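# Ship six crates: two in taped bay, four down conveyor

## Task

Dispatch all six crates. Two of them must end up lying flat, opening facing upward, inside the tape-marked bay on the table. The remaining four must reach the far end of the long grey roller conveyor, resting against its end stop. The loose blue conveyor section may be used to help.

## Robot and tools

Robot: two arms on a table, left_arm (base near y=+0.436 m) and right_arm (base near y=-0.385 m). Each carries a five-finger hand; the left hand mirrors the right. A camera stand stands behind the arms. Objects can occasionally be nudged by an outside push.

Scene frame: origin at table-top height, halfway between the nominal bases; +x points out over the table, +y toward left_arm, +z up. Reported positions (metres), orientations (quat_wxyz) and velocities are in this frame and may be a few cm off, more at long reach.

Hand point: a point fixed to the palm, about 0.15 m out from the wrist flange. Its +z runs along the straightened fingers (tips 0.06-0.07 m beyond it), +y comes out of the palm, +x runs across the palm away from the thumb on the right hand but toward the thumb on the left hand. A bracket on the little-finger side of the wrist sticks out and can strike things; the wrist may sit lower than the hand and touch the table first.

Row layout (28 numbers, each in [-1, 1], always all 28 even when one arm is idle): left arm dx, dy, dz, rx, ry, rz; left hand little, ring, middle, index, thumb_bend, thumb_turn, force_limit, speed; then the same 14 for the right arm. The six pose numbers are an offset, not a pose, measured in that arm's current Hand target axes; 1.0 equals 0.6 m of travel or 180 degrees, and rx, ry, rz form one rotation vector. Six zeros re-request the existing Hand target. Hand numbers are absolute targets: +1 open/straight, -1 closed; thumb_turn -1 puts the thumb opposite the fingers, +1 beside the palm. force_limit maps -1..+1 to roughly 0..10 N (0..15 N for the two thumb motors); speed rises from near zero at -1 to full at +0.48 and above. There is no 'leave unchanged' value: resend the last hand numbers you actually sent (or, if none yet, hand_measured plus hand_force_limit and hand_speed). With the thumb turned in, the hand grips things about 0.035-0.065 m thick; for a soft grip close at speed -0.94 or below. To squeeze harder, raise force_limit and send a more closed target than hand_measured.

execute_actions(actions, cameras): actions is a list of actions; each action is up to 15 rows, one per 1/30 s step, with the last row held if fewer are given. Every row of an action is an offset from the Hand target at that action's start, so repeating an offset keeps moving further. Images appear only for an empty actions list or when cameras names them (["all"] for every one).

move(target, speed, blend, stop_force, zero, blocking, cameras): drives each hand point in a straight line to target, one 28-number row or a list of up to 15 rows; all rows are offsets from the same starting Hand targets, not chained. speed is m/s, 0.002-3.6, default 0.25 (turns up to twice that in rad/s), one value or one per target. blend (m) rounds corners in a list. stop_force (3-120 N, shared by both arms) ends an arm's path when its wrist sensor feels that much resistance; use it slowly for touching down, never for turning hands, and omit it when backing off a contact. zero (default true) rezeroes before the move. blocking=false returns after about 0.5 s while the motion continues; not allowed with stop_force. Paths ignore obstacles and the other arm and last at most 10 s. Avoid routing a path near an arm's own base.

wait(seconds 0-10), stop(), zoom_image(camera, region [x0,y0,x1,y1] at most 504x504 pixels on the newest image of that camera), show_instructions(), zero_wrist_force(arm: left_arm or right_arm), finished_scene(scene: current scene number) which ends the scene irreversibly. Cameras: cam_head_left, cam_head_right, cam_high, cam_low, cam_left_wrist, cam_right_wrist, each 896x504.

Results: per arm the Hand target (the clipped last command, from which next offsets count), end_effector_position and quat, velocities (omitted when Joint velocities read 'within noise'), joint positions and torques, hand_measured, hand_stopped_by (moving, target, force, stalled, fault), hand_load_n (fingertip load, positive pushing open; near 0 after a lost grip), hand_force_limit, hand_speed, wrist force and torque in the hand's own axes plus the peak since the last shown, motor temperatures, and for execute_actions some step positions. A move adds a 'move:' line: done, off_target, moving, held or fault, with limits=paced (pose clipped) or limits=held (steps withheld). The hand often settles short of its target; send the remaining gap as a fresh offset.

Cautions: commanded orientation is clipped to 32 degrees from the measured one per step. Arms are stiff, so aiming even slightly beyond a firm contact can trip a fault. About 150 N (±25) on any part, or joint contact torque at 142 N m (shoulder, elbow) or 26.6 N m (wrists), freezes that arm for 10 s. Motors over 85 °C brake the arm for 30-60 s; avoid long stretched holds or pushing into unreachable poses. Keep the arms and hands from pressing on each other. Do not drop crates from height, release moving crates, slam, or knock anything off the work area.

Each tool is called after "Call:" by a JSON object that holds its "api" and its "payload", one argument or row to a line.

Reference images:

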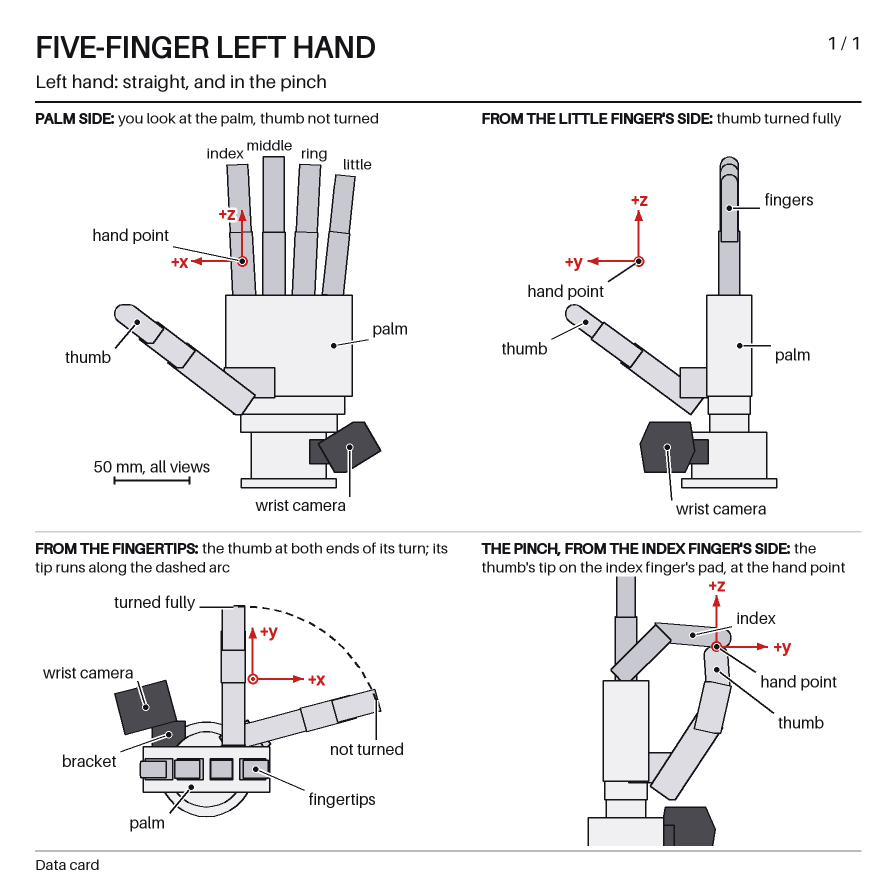

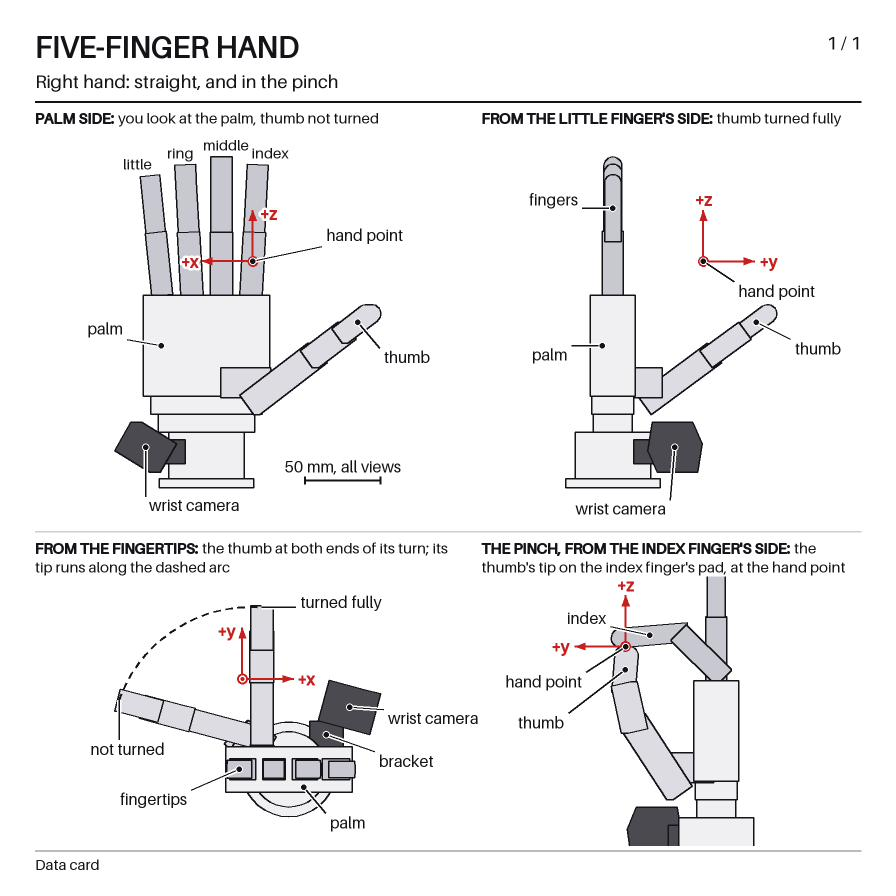

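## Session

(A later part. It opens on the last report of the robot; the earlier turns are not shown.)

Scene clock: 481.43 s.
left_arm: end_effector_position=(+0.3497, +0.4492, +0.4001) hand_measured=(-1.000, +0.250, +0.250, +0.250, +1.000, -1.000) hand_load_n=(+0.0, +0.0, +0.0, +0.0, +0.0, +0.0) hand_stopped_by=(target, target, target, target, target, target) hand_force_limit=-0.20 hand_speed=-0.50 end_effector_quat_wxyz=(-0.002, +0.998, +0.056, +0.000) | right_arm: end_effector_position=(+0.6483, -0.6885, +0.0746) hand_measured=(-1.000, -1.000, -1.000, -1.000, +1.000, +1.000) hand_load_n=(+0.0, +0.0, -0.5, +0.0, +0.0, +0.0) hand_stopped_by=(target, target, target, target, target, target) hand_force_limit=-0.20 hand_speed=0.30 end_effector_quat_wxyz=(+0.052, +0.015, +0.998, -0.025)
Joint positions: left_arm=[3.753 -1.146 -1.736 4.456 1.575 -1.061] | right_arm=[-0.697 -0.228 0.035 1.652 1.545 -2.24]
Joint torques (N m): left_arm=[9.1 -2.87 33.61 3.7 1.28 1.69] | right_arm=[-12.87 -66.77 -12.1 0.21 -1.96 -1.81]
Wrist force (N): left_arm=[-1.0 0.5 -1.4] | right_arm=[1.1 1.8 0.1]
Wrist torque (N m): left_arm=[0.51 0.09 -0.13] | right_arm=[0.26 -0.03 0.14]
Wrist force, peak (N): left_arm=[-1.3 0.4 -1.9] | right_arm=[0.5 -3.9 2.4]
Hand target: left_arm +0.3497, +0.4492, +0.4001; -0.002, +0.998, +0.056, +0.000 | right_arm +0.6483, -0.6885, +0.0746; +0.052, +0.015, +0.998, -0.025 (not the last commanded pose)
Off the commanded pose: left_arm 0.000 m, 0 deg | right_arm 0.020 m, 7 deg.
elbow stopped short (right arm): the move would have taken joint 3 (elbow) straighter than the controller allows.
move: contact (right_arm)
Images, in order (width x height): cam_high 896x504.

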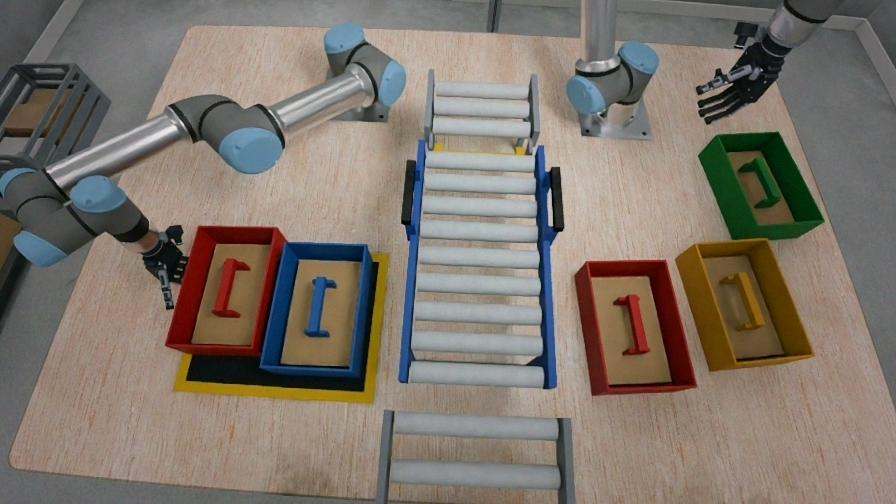

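Call:
{"api": "move", "payload": {
  "target": [0,0,0,0,0,0,-1,0.25,0.25,0.25,1,-1,-0.2,-0.5,0.0007,0.028,-0.0012,0,0,0,-1,-1,-1,-1,1,1,-0.2,0.3],
  "speed": 0.03,
  "stop_force": 25,
  "cameras": ["cam_high","cam_low"]
}}

Call:
{"api": "zoom_image", "payload": {
  "camera": "cam_low",
  "region": [130, 240, 450, 440]
}}

Call:
{"api": "zoom_image", "payload": {
  "camera": "cam_high",
  "region": [150, 210, 400, 410]
}}

Scene clock: 484.20 s.
left_arm: end_effector_position=(+0.3497, +0.4492, +0.4001) hand_measured=(-1.000, +0.250, +0.250, +0.250, +1.000, -1.000) hand_load_n=(+0.0, +0.0, +0.0, +0.0, +0.0, +0.0) hand_stopped_by=(target, target, target, target, target, target) hand_force_limit=-0.20 hand_speed=-0.50 end_effector_quat_wxyz=(-0.002, +0.998, +0.056, +0.000) | right_arm: end_effector_position=(+0.6484, -0.6716, +0.0745) hand_measured=(-1.000, -1.000, -1.000, -1.000, +1.000, +1.000) hand_load_n=(+0.0, +0.0, -6.0, +0.0, +0.0, +0.0) hand_stopped_by=(target, target, target, target, target, target) hand_force_limit=-0.20 hand_speed=0.30 end_effector_quat_wxyz=(+0.052, +0.015, +0.998, -0.025)
Joint positions: left_arm=[3.753 -1.146 -1.736 4.456 1.575 -1.061] | right_arm=[-0.678 -0.349 0.282 1.525 1.547 -2.221]
Joint torques (N m): left_arm=[8.17 -2.03 34.02 3.58 0.92 1.74] | right_arm=[-6.02 -64.32 -7.98 0.9 -3.08 1.19]
Wrist force (N): left_arm=[-1.0 0.3 -1.7] | right_arm=[-0.3 -3.5 -1.5]
Wrist torque (N m): left_arm=[0.50 0.07 -0.12] | right_arm=[0.03 0.08 -0.01]
Wrist force, peak (N): left_arm=[-1.4 0.3 -1.9] | right_arm=[2.1 -3.6 3.3]
Hand target: left_arm +0.3497, +0.4492, +0.4001; -0.002, +0.998, +0.056, +0.000 | right_arm +0.6484, -0.6717, +0.0745; +0.052, +0.015, +0.998, -0.025
Off the commanded pose: left_arm 0.000 m, 0 deg | right_arm 0.000 m, 0 deg.
move: done
Images, in order (width x height): cam_high 896x504, cam_low 896x504.

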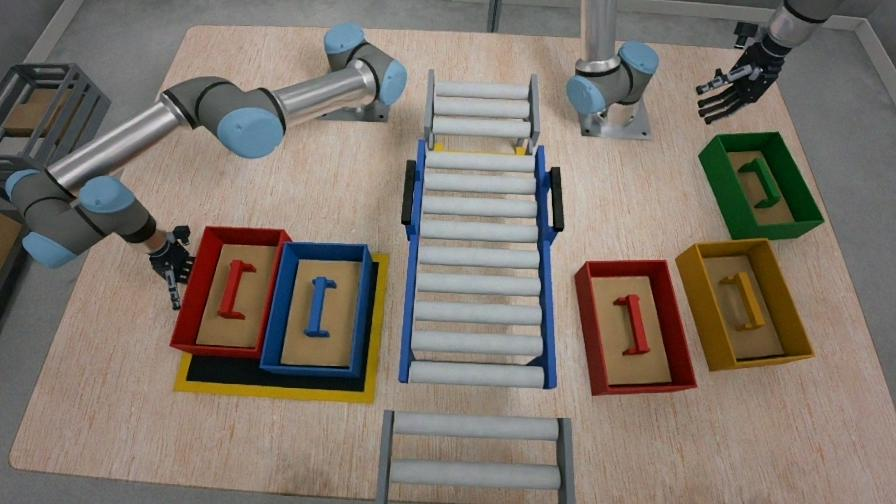

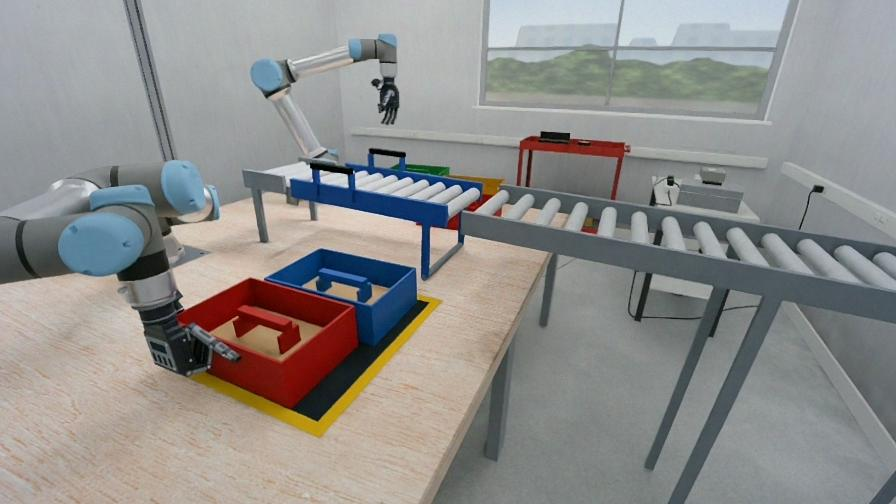

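Scaled by 1.575 from the camera's 896x504 image, which has a finer 1280x720 frame.

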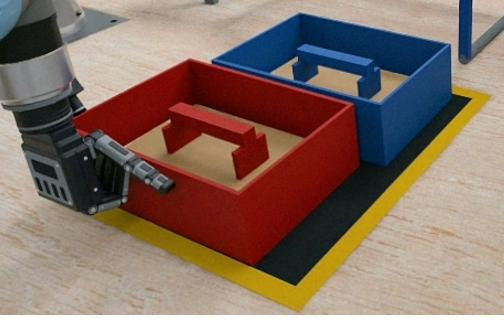

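Scaled by 2.016 from the camera's 896x504 image, which has a finer 1280x720 frame.

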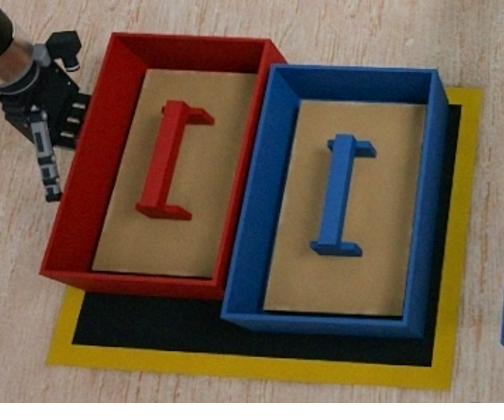

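Call:
{"api": "move", "payload": {
  "target": [
    [0.0036,-0.157,0.03,0,0,0,-1,0.25,0.25,0.25,1,-1,-0.2,-0.5,0.0257,-0.082,-0.0247,0,0,0,-1,-1,-1,-1,1,1,-0.2,0.3],
    [0.007,-0.314,0.1,0,0,0,-1,0.25,0.25,0.25,1,-1,-0.2,-0.5,0.1303,-0.0993,-0.303,-0.0159,0.0331,-0.0095,-1,-1,-1,-1,1,1,-0.2,0.3],
    [0.0106,-0.47,0.17,0,0,0,-1,0.25,0.25,0.25,1,-1,-0.2,-0.5,0.3525,0.1432,-0.3383,-0.0159,0.0331,-0.0095,-1,-1,-1,-1,1,-1,-0.2,0.3],
    [0.0142,-0.628,0.2502,0,0,0,-1,0.25,0.25,0.25,1,-1,-0.2,-0.5,0.3812,0.1565,-0.0653,-0.0159,0.0331,-0.0095,-1,-1,-1,-1,1,-1,-0.2,0.3]
  ],
  "speed": 0.2,
  "cameras": ["cam_high","cam_low","cam_left_wrist"]
}}

Scene clock: 493.37 s.
left_arm: end_effector_position=(+0.3164, +0.8253, +0.2519) hand_measured=(-1.000, +0.250, +0.250, +0.250, +1.000, -1.000) hand_load_n=(+0.0, +0.0, +0.0, +0.0, +0.0, +0.0) hand_stopped_by=(target, target, target, target, target, target) hand_force_limit=-0.20 hand_speed=-0.50 end_effector_quat_wxyz=(-0.002, +0.998, +0.056, +0.000) | right_arm: end_effector_position=(+0.4201, -0.5695, +0.0852) hand_measured=(-1.000, -1.000, -1.000, -1.000, +1.000, -1.000) hand_load_n=(+0.0, +0.0, +0.0, +0.0, +0.0, +0.0) hand_stopped_by=(target, target, target, target, target, target) hand_force_limit=-0.20 hand_speed=0.30 end_effector_quat_wxyz=(+0.000, +0.001, +1.000, +0.000)
Joint positions: left_arm=[4.376 -1.645 -1.713 4.934 1.572 -0.438] | right_arm=[-0.801 -1.018 1.52 1.069 1.572 -2.375]
Joint torques (N m): left_arm=[7.94 16.81 34.38 3.63 -2.74 1.92] | right_arm=[6.74 -27.51 -6.53 0.37 -2.16 1.33]
Wrist force (N): left_arm=[-0.8 0.1 -1.8] | right_arm=[0.6 2.6 0.0]
Wrist torque (N m): left_arm=[0.45 0.03 -0.12] | right_arm=[0.30 0.02 0.17]
Wrist force, peak (N): left_arm=[-1.0 1.5 -2.0] | right_arm=[-0.6 -3.9 -1.9]
Hand target: left_arm +0.3164, +0.8254, +0.2518; -0.002, +0.998, +0.056, +0.000 | right_arm +0.4201, -0.5695, +0.0850; +0.000, +0.001, +1.000, +0.000
Off the commanded pose: left_arm 0.000 m, 0 deg | right_arm 0.000 m, 0 deg.
elbow stopped short (right arm): the move would have taken joint 3 (elbow) straighter than the controller allows.
move: done
Images, in order (width x height): cam_high 896x504, cam_low 896x504, cam_left_wrist 896x504.

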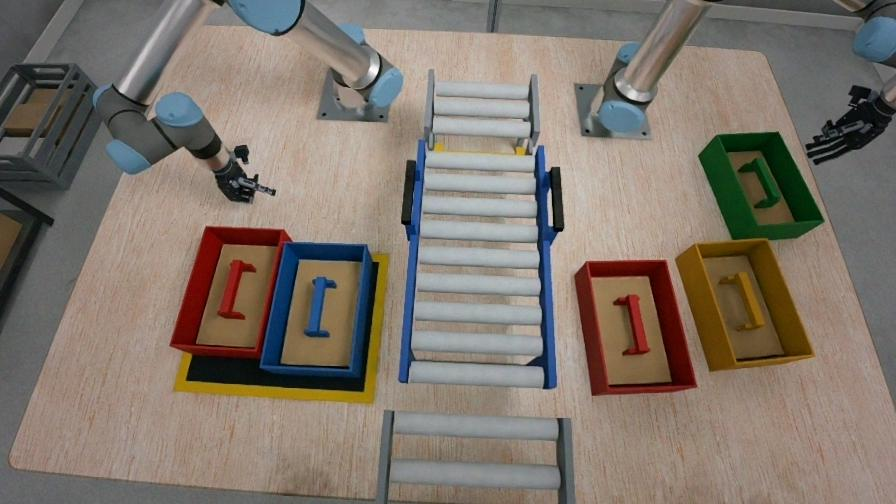

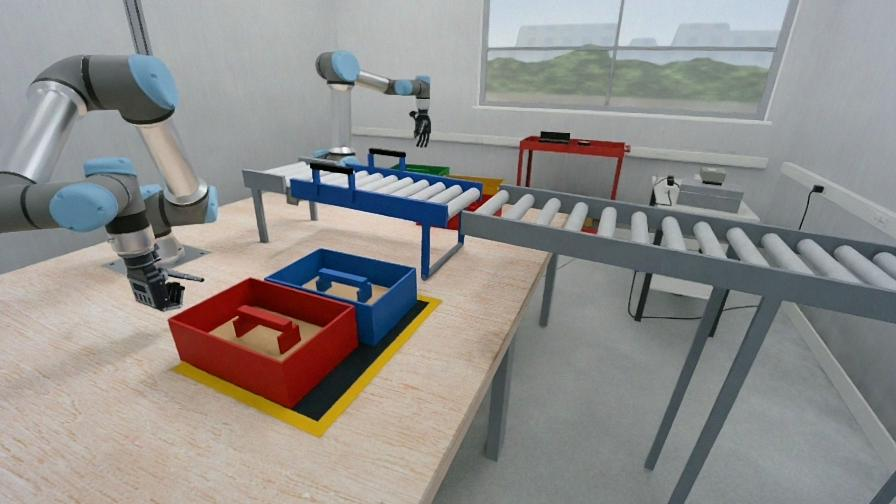

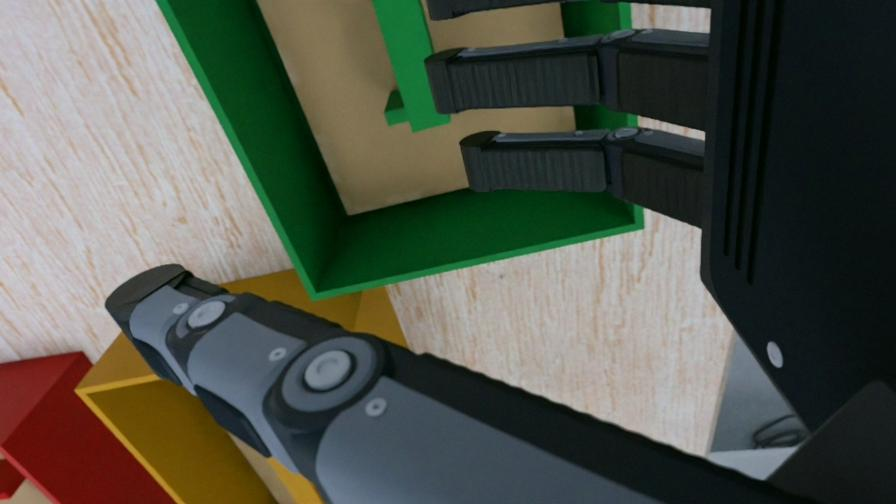

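Call:
{"api": "move", "payload": {
  "target": [0,0,0.139,0,0,0,-1,0.25,0.25,0.25,1,-1,-0.2,-0.5,-0.05,0,0,0,0,0,-1,-1,-1,-1,1,-1,-0.2,0.3],
  "speed": 0.12,
  "cameras": ["cam_high","cam_left_wrist"]
}}

Scene clock: 496.40 s.
left_arm: end_effector_position=(+0.3163, +0.8258, +0.1685) hand_measured=(-1.000, +0.250, +0.250, +0.250, +1.000, -1.000) hand_load_n=(+0.0, +0.0, +0.0, +0.0, +0.0, +0.0) hand_stopped_by=(target, target, target, target, target, target) hand_force_limit=-0.20 hand_speed=-0.50 end_effector_quat_wxyz=(-0.002, +0.998, +0.056, +0.000) | right_arm: end_effector_position=(+0.4501, -0.5695, +0.0850) hand_measured=(-1.000, -1.000, -1.000, -1.000, +1.000, -1.000) hand_load_n=(+0.0, +0.0, +0.0, +0.0, +0.0, +0.0) hand_stopped_by=(target, target, target, target, target, target) hand_force_limit=-0.20 hand_speed=0.30 end_effector_quat_wxyz=(+0.000, +0.001, +1.000, +0.000)
Joint positions: left_arm=[4.376 -1.71 -1.865 5.15 1.572 -0.437] | right_arm=[-0.757 -0.961 1.425 1.107 1.572 -2.331]
Joint torques (N m): left_arm=[-0.35 19.29 8.22 3.97 -2.54 -1.02] | right_arm=[13.1 -29.06 -23.01 4.38 1.85 1.3]
Wrist force (N): left_arm=[-1.1 -0.1 -1.6] | right_arm=[0.9 2.6 0.0]
Wrist torque (N m): left_arm=[0.41 0.09 -0.12] | right_arm=[0.32 -0.02 0.14]
Wrist force, peak (N): left_arm=[-0.7 -0.1 -2.6] | right_arm=[1.4 3.1 0.2]
Hand target: left_arm +0.3164, +0.8258, +0.1684; -0.002, +0.998, +0.056, +0.000 | right_arm +0.4501, -0.5695, +0.0850; +0.000, +0.001, +1.000, +0.000
Off the commanded pose: left_arm 0.000 m, 0 deg | right_arm 0.000 m, 0 deg.
move: done
Images, in order (width x height): cam_high 896x504, cam_left_wrist 896x504.

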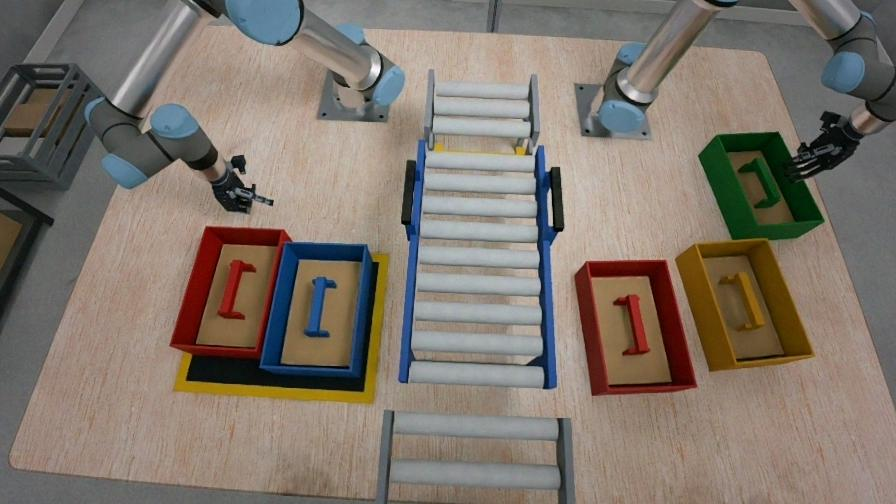

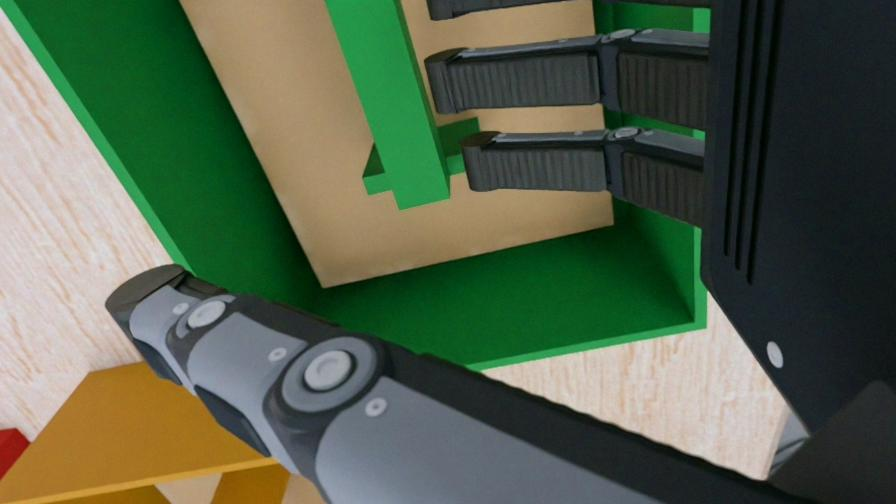

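Call:
{"api": "move", "payload": {
  "target": [-0.035,-0.015,0.02,0,0,0,-1,0.25,0.25,0.25,1,-1,-0.2,-0.5,-0.1,0,0,0,0,0,-1,-1,-1,-1,1,-1,-0.2,0.3],
  "speed": 0.04,
  "stop_force": 4,
  "cameras": ["cam_high","cam_left_wrist"]
}}

Scene clock: 500.03 s.
left_arm: end_effector_position=(+0.2945, +0.8324, +0.1565) hand_measured=(-1.000, +0.250, +0.250, +0.250, +1.000, -1.000) hand_load_n=(+0.0, +0.0, +0.0, +0.0, +0.0, +0.0) hand_stopped_by=(target, target, target, target, target, target) hand_force_limit=-0.20 hand_speed=-0.50 end_effector_quat_wxyz=(-0.002, +0.998, +0.056, +0.000) | right_arm: end_effector_position=(+0.5050, -0.5695, +0.0850) hand_measured=(-1.000, -1.000, -1.000, -1.000, +1.000, -1.000) hand_load_n=(+0.0, +0.0, +0.0, +0.0, +0.0, +0.0) hand_stopped_by=(target, target, target, target, target, target) hand_force_limit=-0.20 hand_speed=0.30 end_effector_quat_wxyz=(+0.000, +0.001, +1.000, +0.000)
Joint positions: left_arm=[4.421 -1.71 -1.9 5.185 1.572 -0.393] | right_arm=[-0.687 -0.85 1.232 1.188 1.572 -2.261]
Joint torques (N m): left_arm=[9.35 21.29 7.89 3.89 -2.53 1.76] | right_arm=[-13.42 -52.87 -8.27 0.33 0.15 -1.88]
Wrist force (N): left_arm=[-0.9 0.0 -1.5] | right_arm=[0.9 2.8 -0.4]
Wrist torque (N m): left_arm=[0.44 0.05 -0.09] | right_arm=[0.38 -0.01 0.31]
Wrist force, peak (N): left_arm=[-1.2 0.1 -1.9] | right_arm=[6.5 1.1 -0.5]
Hand target: left_arm +0.2945, +0.8324, +0.1565; -0.002, +0.998, +0.056, +0.000 | right_arm +0.5050, -0.5695, +0.0850; +0.000, +0.001, +1.000, +0.000 (not the last commanded pose)
Off the commanded pose: left_arm 0.000 m, 0 deg | right_arm 0.005 m, 0 deg.
move: contact (right_arm)
Images, in order (width x height): cam_high 896x504, cam_left_wrist 896x504.

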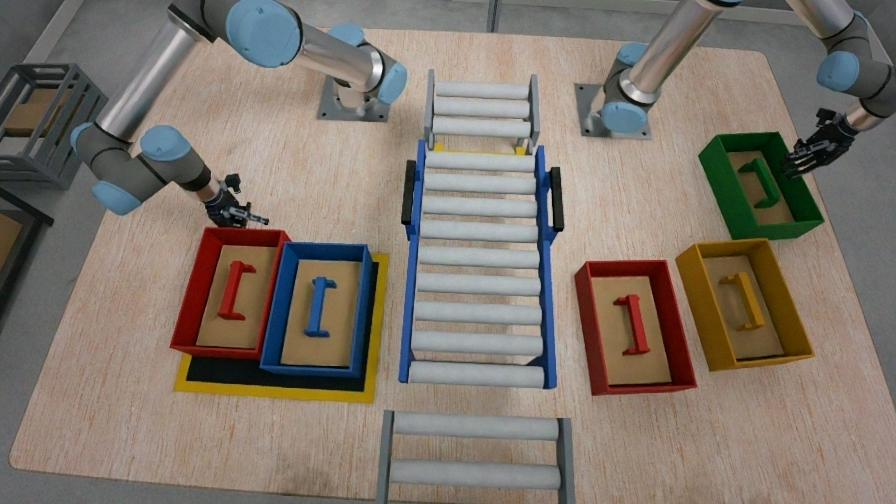

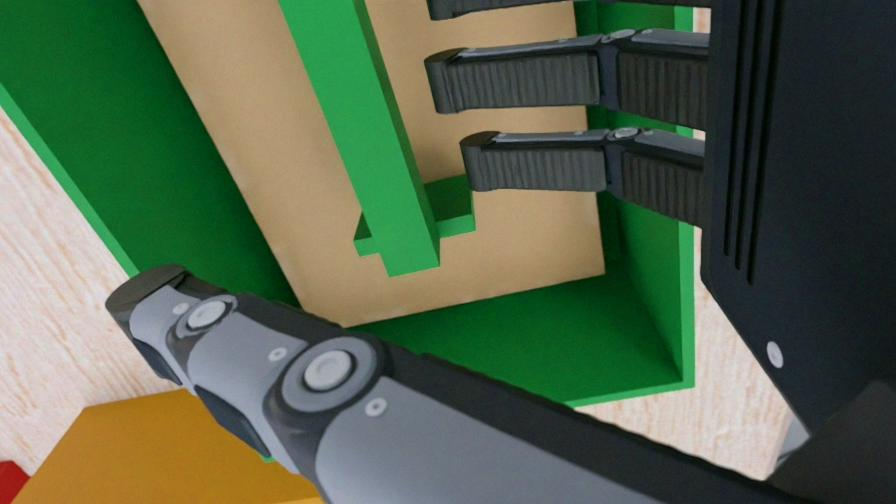

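Call:
{"api": "move", "payload": {
  "target": [
    [-0.005,-0.007,0.02,0,0,0,-1,0.25,0.25,0.25,1,-1,-0.2,-0.5,-0.02,0,0,0,0,0,-1,-1,-1,-1,1,-1,-0.2,0.3],
    [-0.005,-0.007,0.1108,0,0,0,-1,0.25,0.25,0.25,1,-1,-0.2,-0.5,-0.045,0,0,0,0,0,-1,-1,-1,-1,1,-1,-0.2,0.3]
  ],
  "speed": 0.04,
  "stop_force": 14,
  "cameras": ["cam_high","cam_low","cam_left_wrist"]
}}

Call:
{"api": "zoom_image", "payload": {
  "camera": "cam_low",
  "region": [130, 240, 450, 440]
}}

Call:
{"api": "zoom_image", "payload": {
  "camera": "cam_high",
  "region": [150, 210, 400, 410]
}}

Scene clock: 504.53 s.
left_arm: end_effector_position=(+0.2910, +0.8366, +0.0900) hand_measured=(-1.000, +0.250, +0.250, +0.250, +1.000, -1.000) hand_load_n=(+0.0, +0.0, +0.0, +0.0, +0.0, +0.0) hand_stopped_by=(target, target, target, target, target, target) hand_force_limit=-0.20 hand_speed=-0.50 end_effector_quat_wxyz=(-0.002, +0.998, +0.055, +0.000) | right_arm: end_effector_position=(+0.5320, -0.5695, +0.0850) hand_measured=(-1.000, -1.000, -1.000, -1.000, +1.000, -1.000) hand_load_n=(+0.0, +0.0, +0.0, +0.0, +0.0, +0.0) hand_stopped_by=(target, target, target, target, target, target) hand_force_limit=-0.20 hand_speed=0.30 end_effector_quat_wxyz=(+0.000, +0.001, +1.000, +0.000)
Joint positions: left_arm=[4.43 -1.803 -1.985 5.363 1.572 -0.384] | right_arm=[-0.656 -0.79 1.125 1.235 1.572 -2.23]
Joint torques (N m): left_arm=[5.47 18.83 4.99 4.27 3.48 0.65] | right_arm=[15.52 -35.6 -25.39 3.38 0.67 1.38]
Wrist force (N): left_arm=[-0.1 7.0 -8.2] | right_arm=[6.9 1.3 -1.6]
Wrist torque (N m): left_arm=[1.06 -0.26 -0.34] | right_arm=[0.34 -0.20 0.44]
Wrist force, peak (N): left_arm=[-0.9 14.8 -15.2] | right_arm=[8.0 1.2 -0.5]
Hand target: left_arm +0.2910, +0.8366, +0.0900; -0.002, +0.998, +0.056, +0.000 | right_arm +0.5320, -0.5695, +0.0850; +0.000, +0.001, +1.000, +0.000
Off the commanded pose: left_arm 0.000 m, 0 deg | right_arm 0.000 m, 0 deg.
move: done
Images, in order (width x height): cam_high 896x504, cam_low 896x504, cam_left_wrist 896x504.

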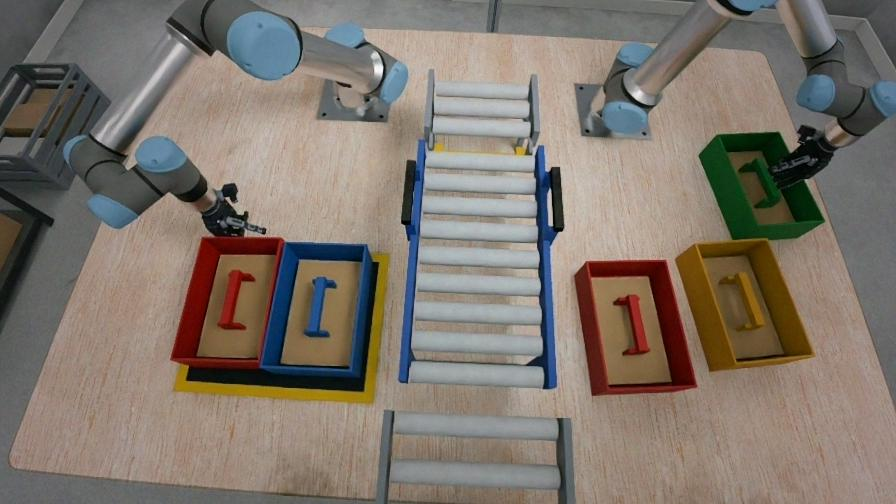

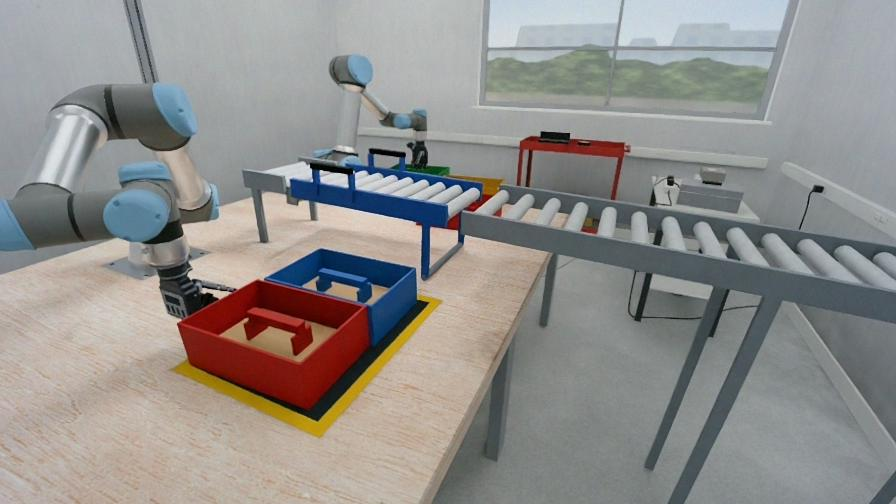

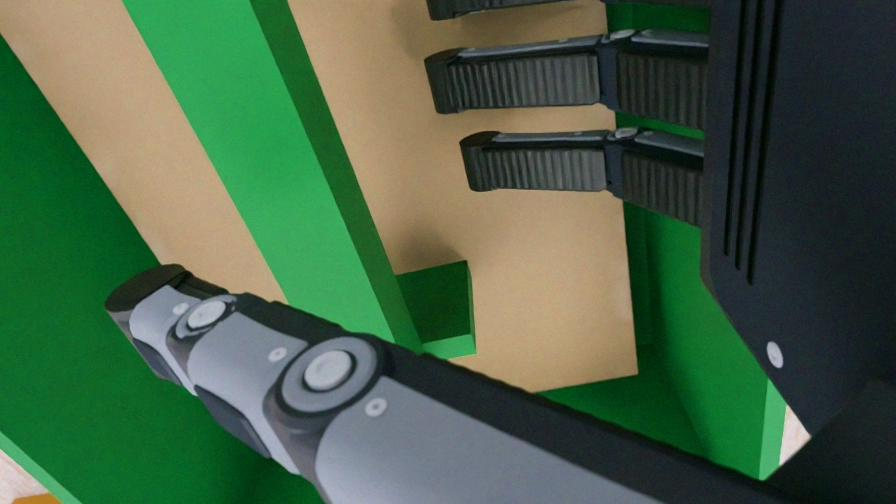

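Scaled by 1.575 from the camera's 896x504 image, which has a finer 1280x720 frame.

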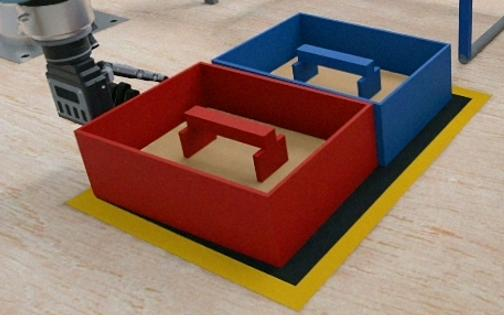

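Scaled by 2.016 from the camera's 896x504 image, which has a finer 1280x720 frame.

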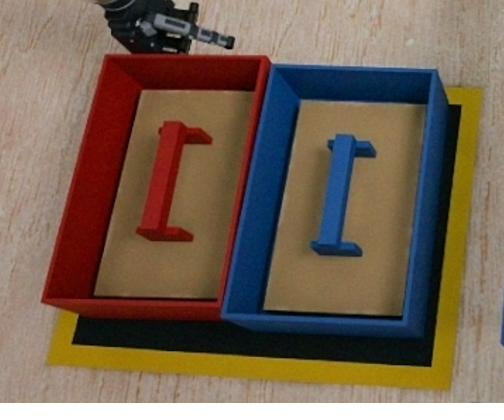

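Call:
{"api": "move", "payload": {
  "target": [0,0.03,0,0,0,0,-1,0.25,0.25,0.25,1,-1,-0.2,-0.5,0.12,0,0,0,0,0,-1,-1,-1,-1,1,-1,-0.2,0.3],
  "speed": 0.05,
  "stop_force": 14,
  "cameras": ["cam_left_wrist"]
}}

Scene clock: 508.30 s.
left_arm: end_effector_position=(+0.2930, +0.8187, +0.0899) hand_measured=(-1.000, +0.250, +0.250, +0.250, +1.000, -1.000) hand_load_n=(+0.0, +0.0, +0.0, +0.0, -0.5, +0.0) hand_stopped_by=(target, target, target, target, target, target) hand_force_limit=-0.20 hand_speed=-0.50 end_effector_quat_wxyz=(-0.002, +0.998, +0.056, +0.000) | right_arm: end_effector_position=(+0.4600, -0.5694, +0.0850) hand_measured=(-1.000, -1.000, -1.000, -1.000, +1.000, -1.000) hand_load_n=(+0.0, +0.0, +0.0, +0.0, +0.0, +0.0) hand_stopped_by=(target, target, target, target, target, target) hand_force_limit=-0.20 hand_speed=0.30 end_effector_quat_wxyz=(+0.000, +0.001, +1.000, +0.000)
Joint positions: left_arm=[4.416 -1.772 -2.025 5.372 1.572 -0.398] | right_arm=[-0.743 -0.942 1.393 1.12 1.572 -2.317]
Joint torques (N m): left_arm=[-11.45 32.7 5.78 3.85 0.41 -1.26] | right_arm=[-13.49 -48.78 -7.97 0.41 -2.22 -1.86]
Wrist force (N): left_arm=[-1.0 0.1 -1.5] | right_arm=[1.3 2.6 0.0]
Wrist torque (N m): left_arm=[0.48 0.08 0.01] | right_arm=[0.30 -0.09 0.31]
Wrist force, peak (N): left_arm=[0.2 7.4 -8.6] | right_arm=[7.4 1.1 -1.5]
Hand target: left_arm +0.2930, +0.8187, +0.0899; -0.002, +0.998, +0.056, +0.000 | right_arm +0.4600, -0.5694, +0.0850; +0.000, +0.001, +1.000, +0.000
Off the commanded pose: left_arm 0.000 m, 0 deg | right_arm 0.000 m, 0 deg.
move: done
Images, in order (width x height): cam_left_wrist 896x504.

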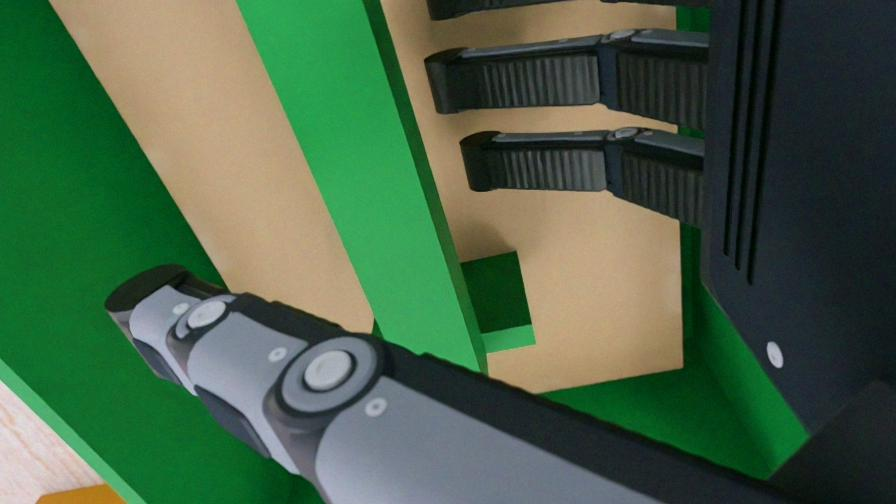

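Call:
{"api": "execute_actions", "payload": {
  "actions": [
    [[0,0,0,0,0,0,-1,-0.6,-0.6,-0.6,1,-1,-0.3,-0.6,0,0,0,0,0,0,-1,-1,-1,-1,1,-1,-0.2,0.3]],
    [[0,0,0,0,0,0,-1,-0.6,-0.6,-0.6,1,-1,-0.3,-0.6,0,0,0,0,0,0,-1,-1,-1,-1,1,-1,-0.2,0.3]],
    [[0,0,0,0,0,0,-1,-0.6,-0.6,-0.6,-0.5,-1,-0.2,-0.6,0,0,0,0,0,0,-1,-1,-1,-1,1,-1,-0.2,0.3]],
    [[0,0,0,0,0,0,-1,-0.6,-0.6,-0.6,-0.5,-1,-0.2,-0.6,0,0,0,0,0,0,-1,-1,-1,-1,1,-1,-0.2,0.3]]
  ],
  "cameras": ["cam_left_wrist"]
}}

Scene clock: 511.70 s.
left_arm: end_effector_position=(+0.2930, +0.8187, +0.0899) hand_measured=(-1.000, -0.040, -0.036, -0.038, +0.322, -1.000) hand_load_n=(+0.0, +4.5, +15.5, +9.5, +7.0, +0.5) hand_stopped_by=(target, force, force, force, force, target) hand_force_limit=-0.20 hand_speed=-0.60 end_effector_quat_wxyz=(-0.002, +0.998, +0.056, +0.000) | right_arm: end_effector_position=(+0.4600, -0.5694, +0.0850) hand_measured=(-1.000, -1.000, -1.000, -1.000, +1.000, -1.000) hand_load_n=(+0.0, +0.0, +0.0, +0.0, +0.0, +0.0) hand_stopped_by=(target, target, target, target, target, target) hand_force_limit=-0.20 hand_speed=0.30 end_effector_quat_wxyz=(+0.000, +0.001, +1.000, +0.000)
Joint positions: left_arm=[4.416 -1.772 -2.025 5.372 1.572 -0.398] | right_arm=[-0.743 -0.942 1.393 1.12 1.572 -2.317]
Joint torques (N m): left_arm=[-6.61 33.15 36.83 2.55 1.51 1.32] | right_arm=[-13.58 -49.02 -7.83 0.28 -2.17 -1.85]
Wrist force (N): left_arm=[-1.3 0.0 15.4] | right_arm=[0.8 2.3 0.2]
Wrist torque (N m): left_arm=[0.58 0.39 0.05] | right_arm=[0.27 -0.02 0.28]
Wrist force, peak (N): left_arm=[-0.2 -0.2 18.5] | right_arm=[1.0 3.1 0.0]
Hand target: left_arm +0.2930, +0.8187, +0.0899; -0.002, +0.998, +0.056, +0.000 | right_arm +0.4600, -0.5694, +0.0850; +0.000, +0.001, +1.000, +0.000
Off the commanded pose: left_arm 0.000 m, 0 deg | right_arm 0.000 m, 0 deg.
Step readings (end_effector_position of left_arm | right_arm):
0: (+0.2930, +0.8187, +0.0899) | (+0.4600, -0.5694, +0.0850)
1: (+0.2930, +0.8187, +0.0899) | (+0.4600, -0.5694, +0.0850)
2: (+0.2930, +0.8187, +0.0899) | (+0.4600, -0.5694, +0.0850)
4: (+0.2930, +0.8187, +0.0899) | (+0.4600, -0.5694, +0.0850)
8: (+0.2930, +0.8187, +0.0899) | (+0.4600, -0.5694, +0.0850)
15: (+0.2930, +0.8187, +0.0899) | (+0.4600, -0.5694, +0.0850)
16: (+0.2930, +0.8187, +0.0899) | (+0.4600, -0.5694, +0.0850)
17: (+0.2930, +0.8187, +0.0899) | (+0.4600, -0.5694, +0.0850)
19: (+0.2930, +0.8187, +0.0899) | (+0.4600, -0.5694, +0.0850)
23: (+0.2930, +0.8187, +0.0899) | (+0.4600, -0.5694, +0.0850)
30: (+0.2930, +0.8186, +0.0899) | (+0.4600, -0.5694, +0.0850)
31: (+0.2930, +0.8187, +0.0899) | (+0.4600, -0.5694, +0.0850)
32: (+0.2930, +0.8187, +0.0899) | (+0.4600, -0.5694, +0.0850)
34: (+0.2930, +0.8187, +0.0899) | (+0.4600, -0.5694, +0.0850)
38: (+0.2930, +0.8187, +0.0899) | (+0.4600, -0.5694, +0.0850)
45: (+0.2930, +0.8187, +0.0899) | (+0.4600, -0.5694, +0.0850)
46: (+0.2930, +0.8187, +0.0899) | (+0.4600, -0.5694, +0.0850)
47: (+0.2930, +0.8187, +0.0899) | (+0.4600, -0.5694, +0.0850)
49: (+0.2930, +0.8187, +0.0899) | (+0.4600, -0.5694, +0.0850)
53: (+0.2930, +0.8187, +0.0899) | (+0.4600, -0.5694, +0.0850)
60: (+0.2930, +0.8187, +0.0899) | (+0.4600, -0.5694, +0.0850)
Images, in order (width x height): cam_left_wrist 896x504.

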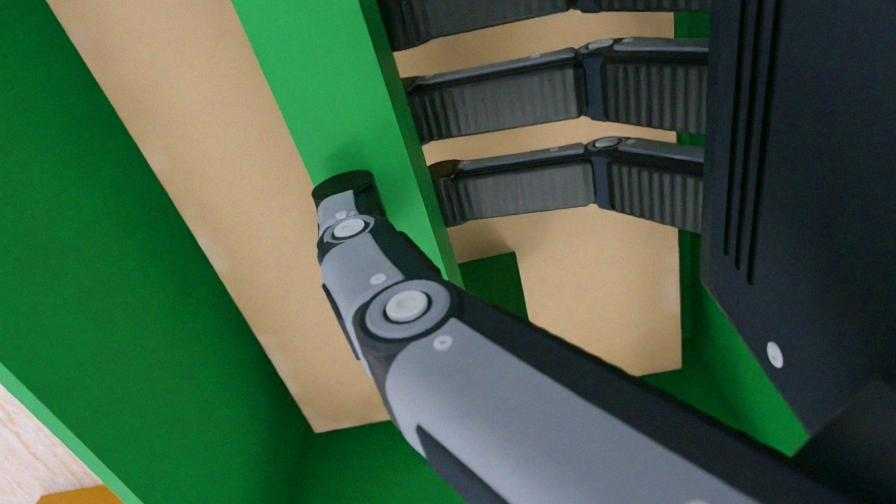

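Call:
{"api": "move", "payload": {
  "target": [0,0,-0.1,0,0,0,-1,-0.6,-0.6,-0.6,-0.5,-1,-0.2,-0.6,0,0,-0.35,0,0,0,-1,-1,-1,-1,1,-1,-0.2,0.3],
  "speed": 0.1,
  "cameras": ["cam_high","cam_left_wrist","cam_head_left"]
}}

Scene clock: 515.23 s.
left_arm: end_effector_position=(+0.2930, +0.8184, +0.1499) hand_measured=(-1.000, -0.040, -0.036, -0.038, +0.320, -1.000) hand_load_n=(+0.0, +1.5, +13.5, +10.0, +0.0, +0.0) hand_stopped_by=(target, force, force, force, force, target) hand_force_limit=-0.20 hand_speed=-0.60 end_effector_quat_wxyz=(-0.002, +0.998, +0.056, +0.000) | right_arm: end_effector_position=(+0.4601, -0.5692, +0.2949) hand_measured=(-1.000, -1.000, -1.000, -1.000, +1.000, -1.000) hand_load_n=(+0.0, +0.0, -0.5, +0.0, +0.0, -0.5) hand_stopped_by=(target, target, target, target, target, target) hand_force_limit=-0.20 hand_speed=0.30 end_effector_quat_wxyz=(+0.000, +0.001, +1.000, +0.000)
Joint positions: left_arm=[4.416 -1.688 -1.944 5.207 1.572 -0.398] | right_arm=[-0.743 -1.051 1.016 1.606 1.572 -2.317]
Joint torques (N m): left_arm=[-11.65 39.41 42.38 1.57 -0.9 -1.22] | right_arm=[12.9 -28.2 -26.93 4.61 1.96 0.99]
Wrist force (N): left_arm=[-0.9 0.2 17.6] | right_arm=[0.9 2.7 0.2]
Wrist torque (N m): left_arm=[0.61 0.24 0.00] | right_arm=[0.32 -0.04 0.26]
Wrist force, peak (N): left_arm=[-0.8 0.1 17.8] | right_arm=[1.2 2.9 0.1]
Hand target: left_arm +0.2930, +0.8184, +0.1499; -0.002, +0.998, +0.056, +0.000 | right_arm +0.4601, -0.5692, +0.2950; +0.000, +0.001, +1.000, +0.000
Off the commanded pose: left_arm 0.000 m, 0 deg | right_arm 0.000 m, 0 deg.
move: done
Images, in order (width x height): cam_head_left 896x504, cam_high 896x504, cam_left_wrist 896x504.

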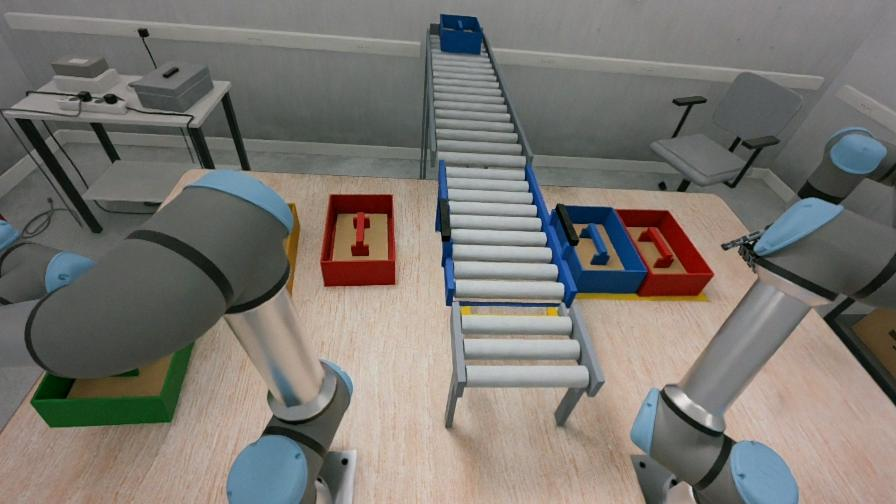

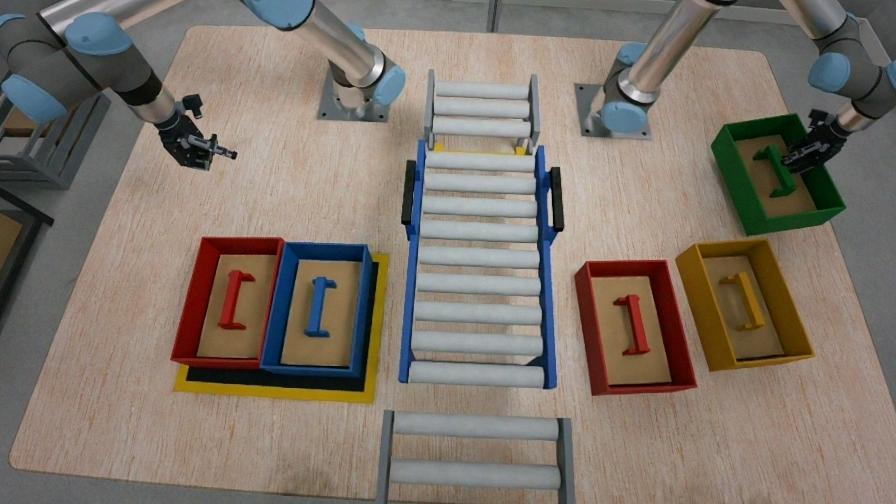

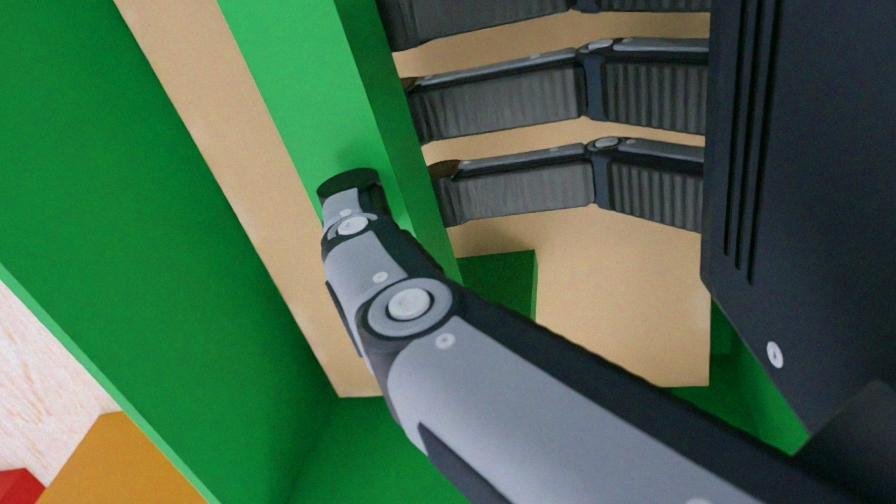

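Call:
{"api": "move", "payload": {
  "target": [
    [0,0,-0.5167,0,0,0,-1,-0.6,-0.6,-0.6,-0.55,-1,-0.2,-0.6,0,0,0,0,0,0,-1,-1,-1,-1,1,-1,-0.2,0.3],
    [0.0405,0.6385,-0.5167,0,0,0.0167,-1,-0.6,-0.6,-0.6,-0.55,-1,-0.2,-0.6,0,0,0,0,0,0,-1,-1,-1,-1,1,-1,-0.2,0.3]
  ],
  "speed": 0.2,
  "blend": [0.04,0],
  "cameras": ["cam_high","cam_left_wrist","cam_low"]
}}

Scene clock: 521.83 s.
left_arm: end_effector_position=(+0.3596, +0.4390, +0.4581) hand_measured=(-1.000, -0.040, -0.036, -0.038, +0.254, -1.000) hand_load_n=(+0.0, +3.0, +18.5, +13.5, +9.0, +1.0) hand_stopped_by=(target, force, force, force, force, target) hand_force_limit=-0.20 hand_speed=-0.60 end_effector_quat_wxyz=(-0.002, +1.000, +0.029, +0.000) | right_arm: end_effector_position=(+0.4601, -0.5692, +0.2950) hand_measured=(-1.000, -1.000, -1.000, -1.000, +1.000, -1.000) hand_load_n=(+0.0, +0.0, +0.0, +0.0, +0.0, -0.5) hand_stopped_by=(target, target, target, target, target, target) hand_force_limit=-0.20 hand_speed=0.30 end_effector_quat_wxyz=(+0.000, +0.001, +1.000, +0.000)
Joint positions: left_arm=[3.707 -1.217 -1.54 4.33 1.575 -1.054] | right_arm=[-0.743 -1.051 1.015 1.606 1.572 -2.317]
Joint torques (N m): left_arm=[-11.03 4.86 43.77 5.26 1.24 -1.06] | right_arm=[12.94 -27.78 -25.45 4.36 2.01 -1.27]
Wrist force (N): left_arm=[-0.9 -0.5 17.3] | right_arm=[0.9 2.4 0.1]
Wrist torque (N m): left_arm=[0.70 0.34 0.05] | right_arm=[0.29 -0.02 0.24]
Wrist force, peak (N): left_arm=[-0.8 0.1 20.1] | right_arm=[1.0 3.0 -0.4]
Hand target: left_arm +0.3597, +0.4389, +0.4581; -0.002, +1.000, +0.029, +0.000 | right_arm +0.4601, -0.5692, +0.2950; +0.000, +0.001, +1.000, +0.000
Off the commanded pose: left_arm 0.000 m, 0 deg | right_arm 0.000 m, 0 deg.
move: done
Images, in order (width x height): cam_high 896x504, cam_low 896x504, cam_left_wrist 896x504.

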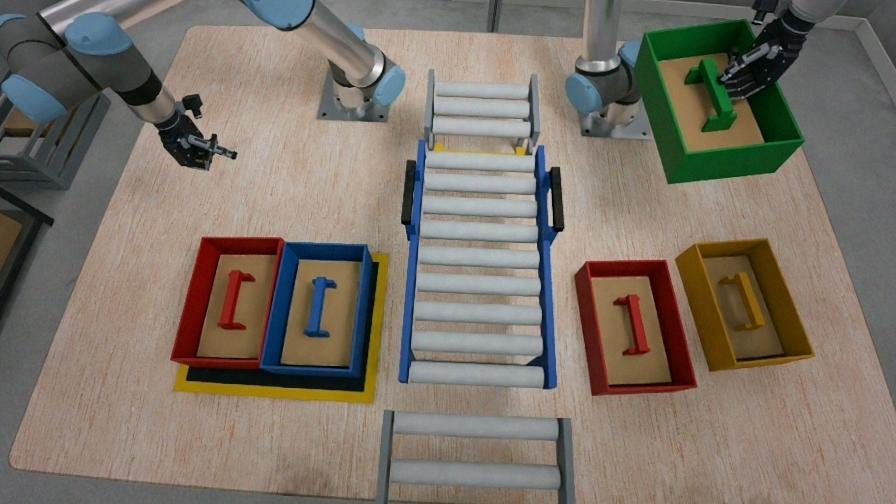

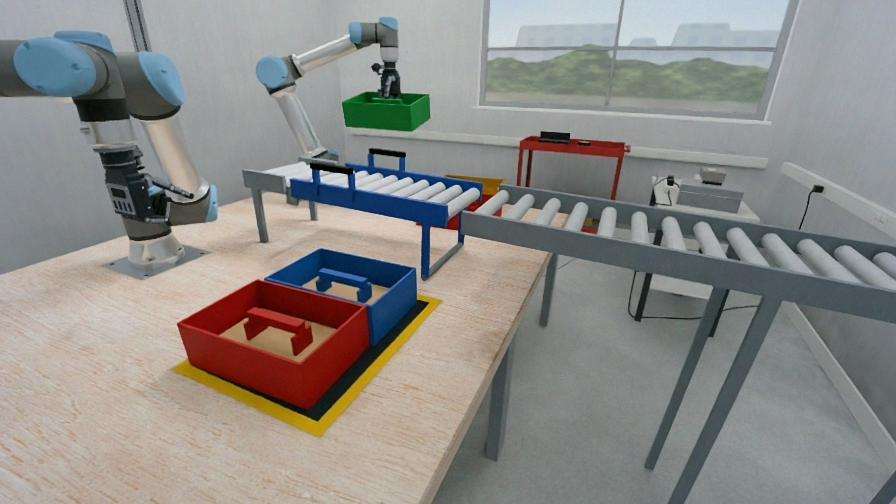

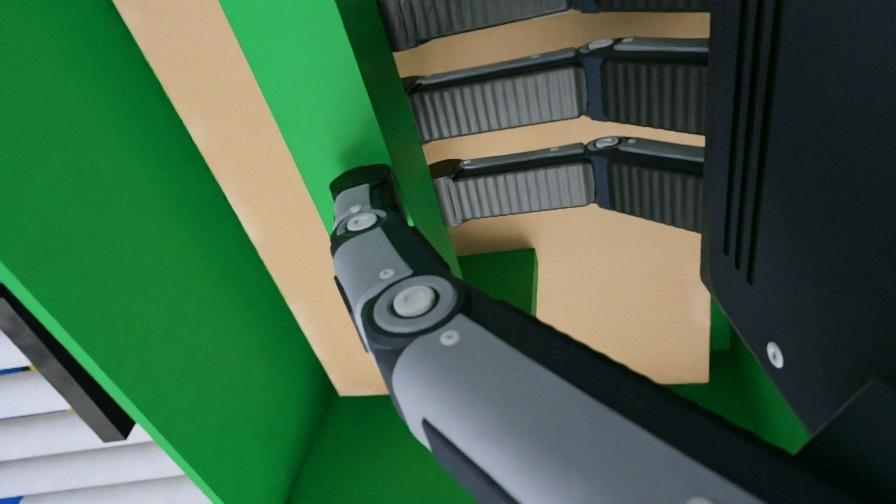

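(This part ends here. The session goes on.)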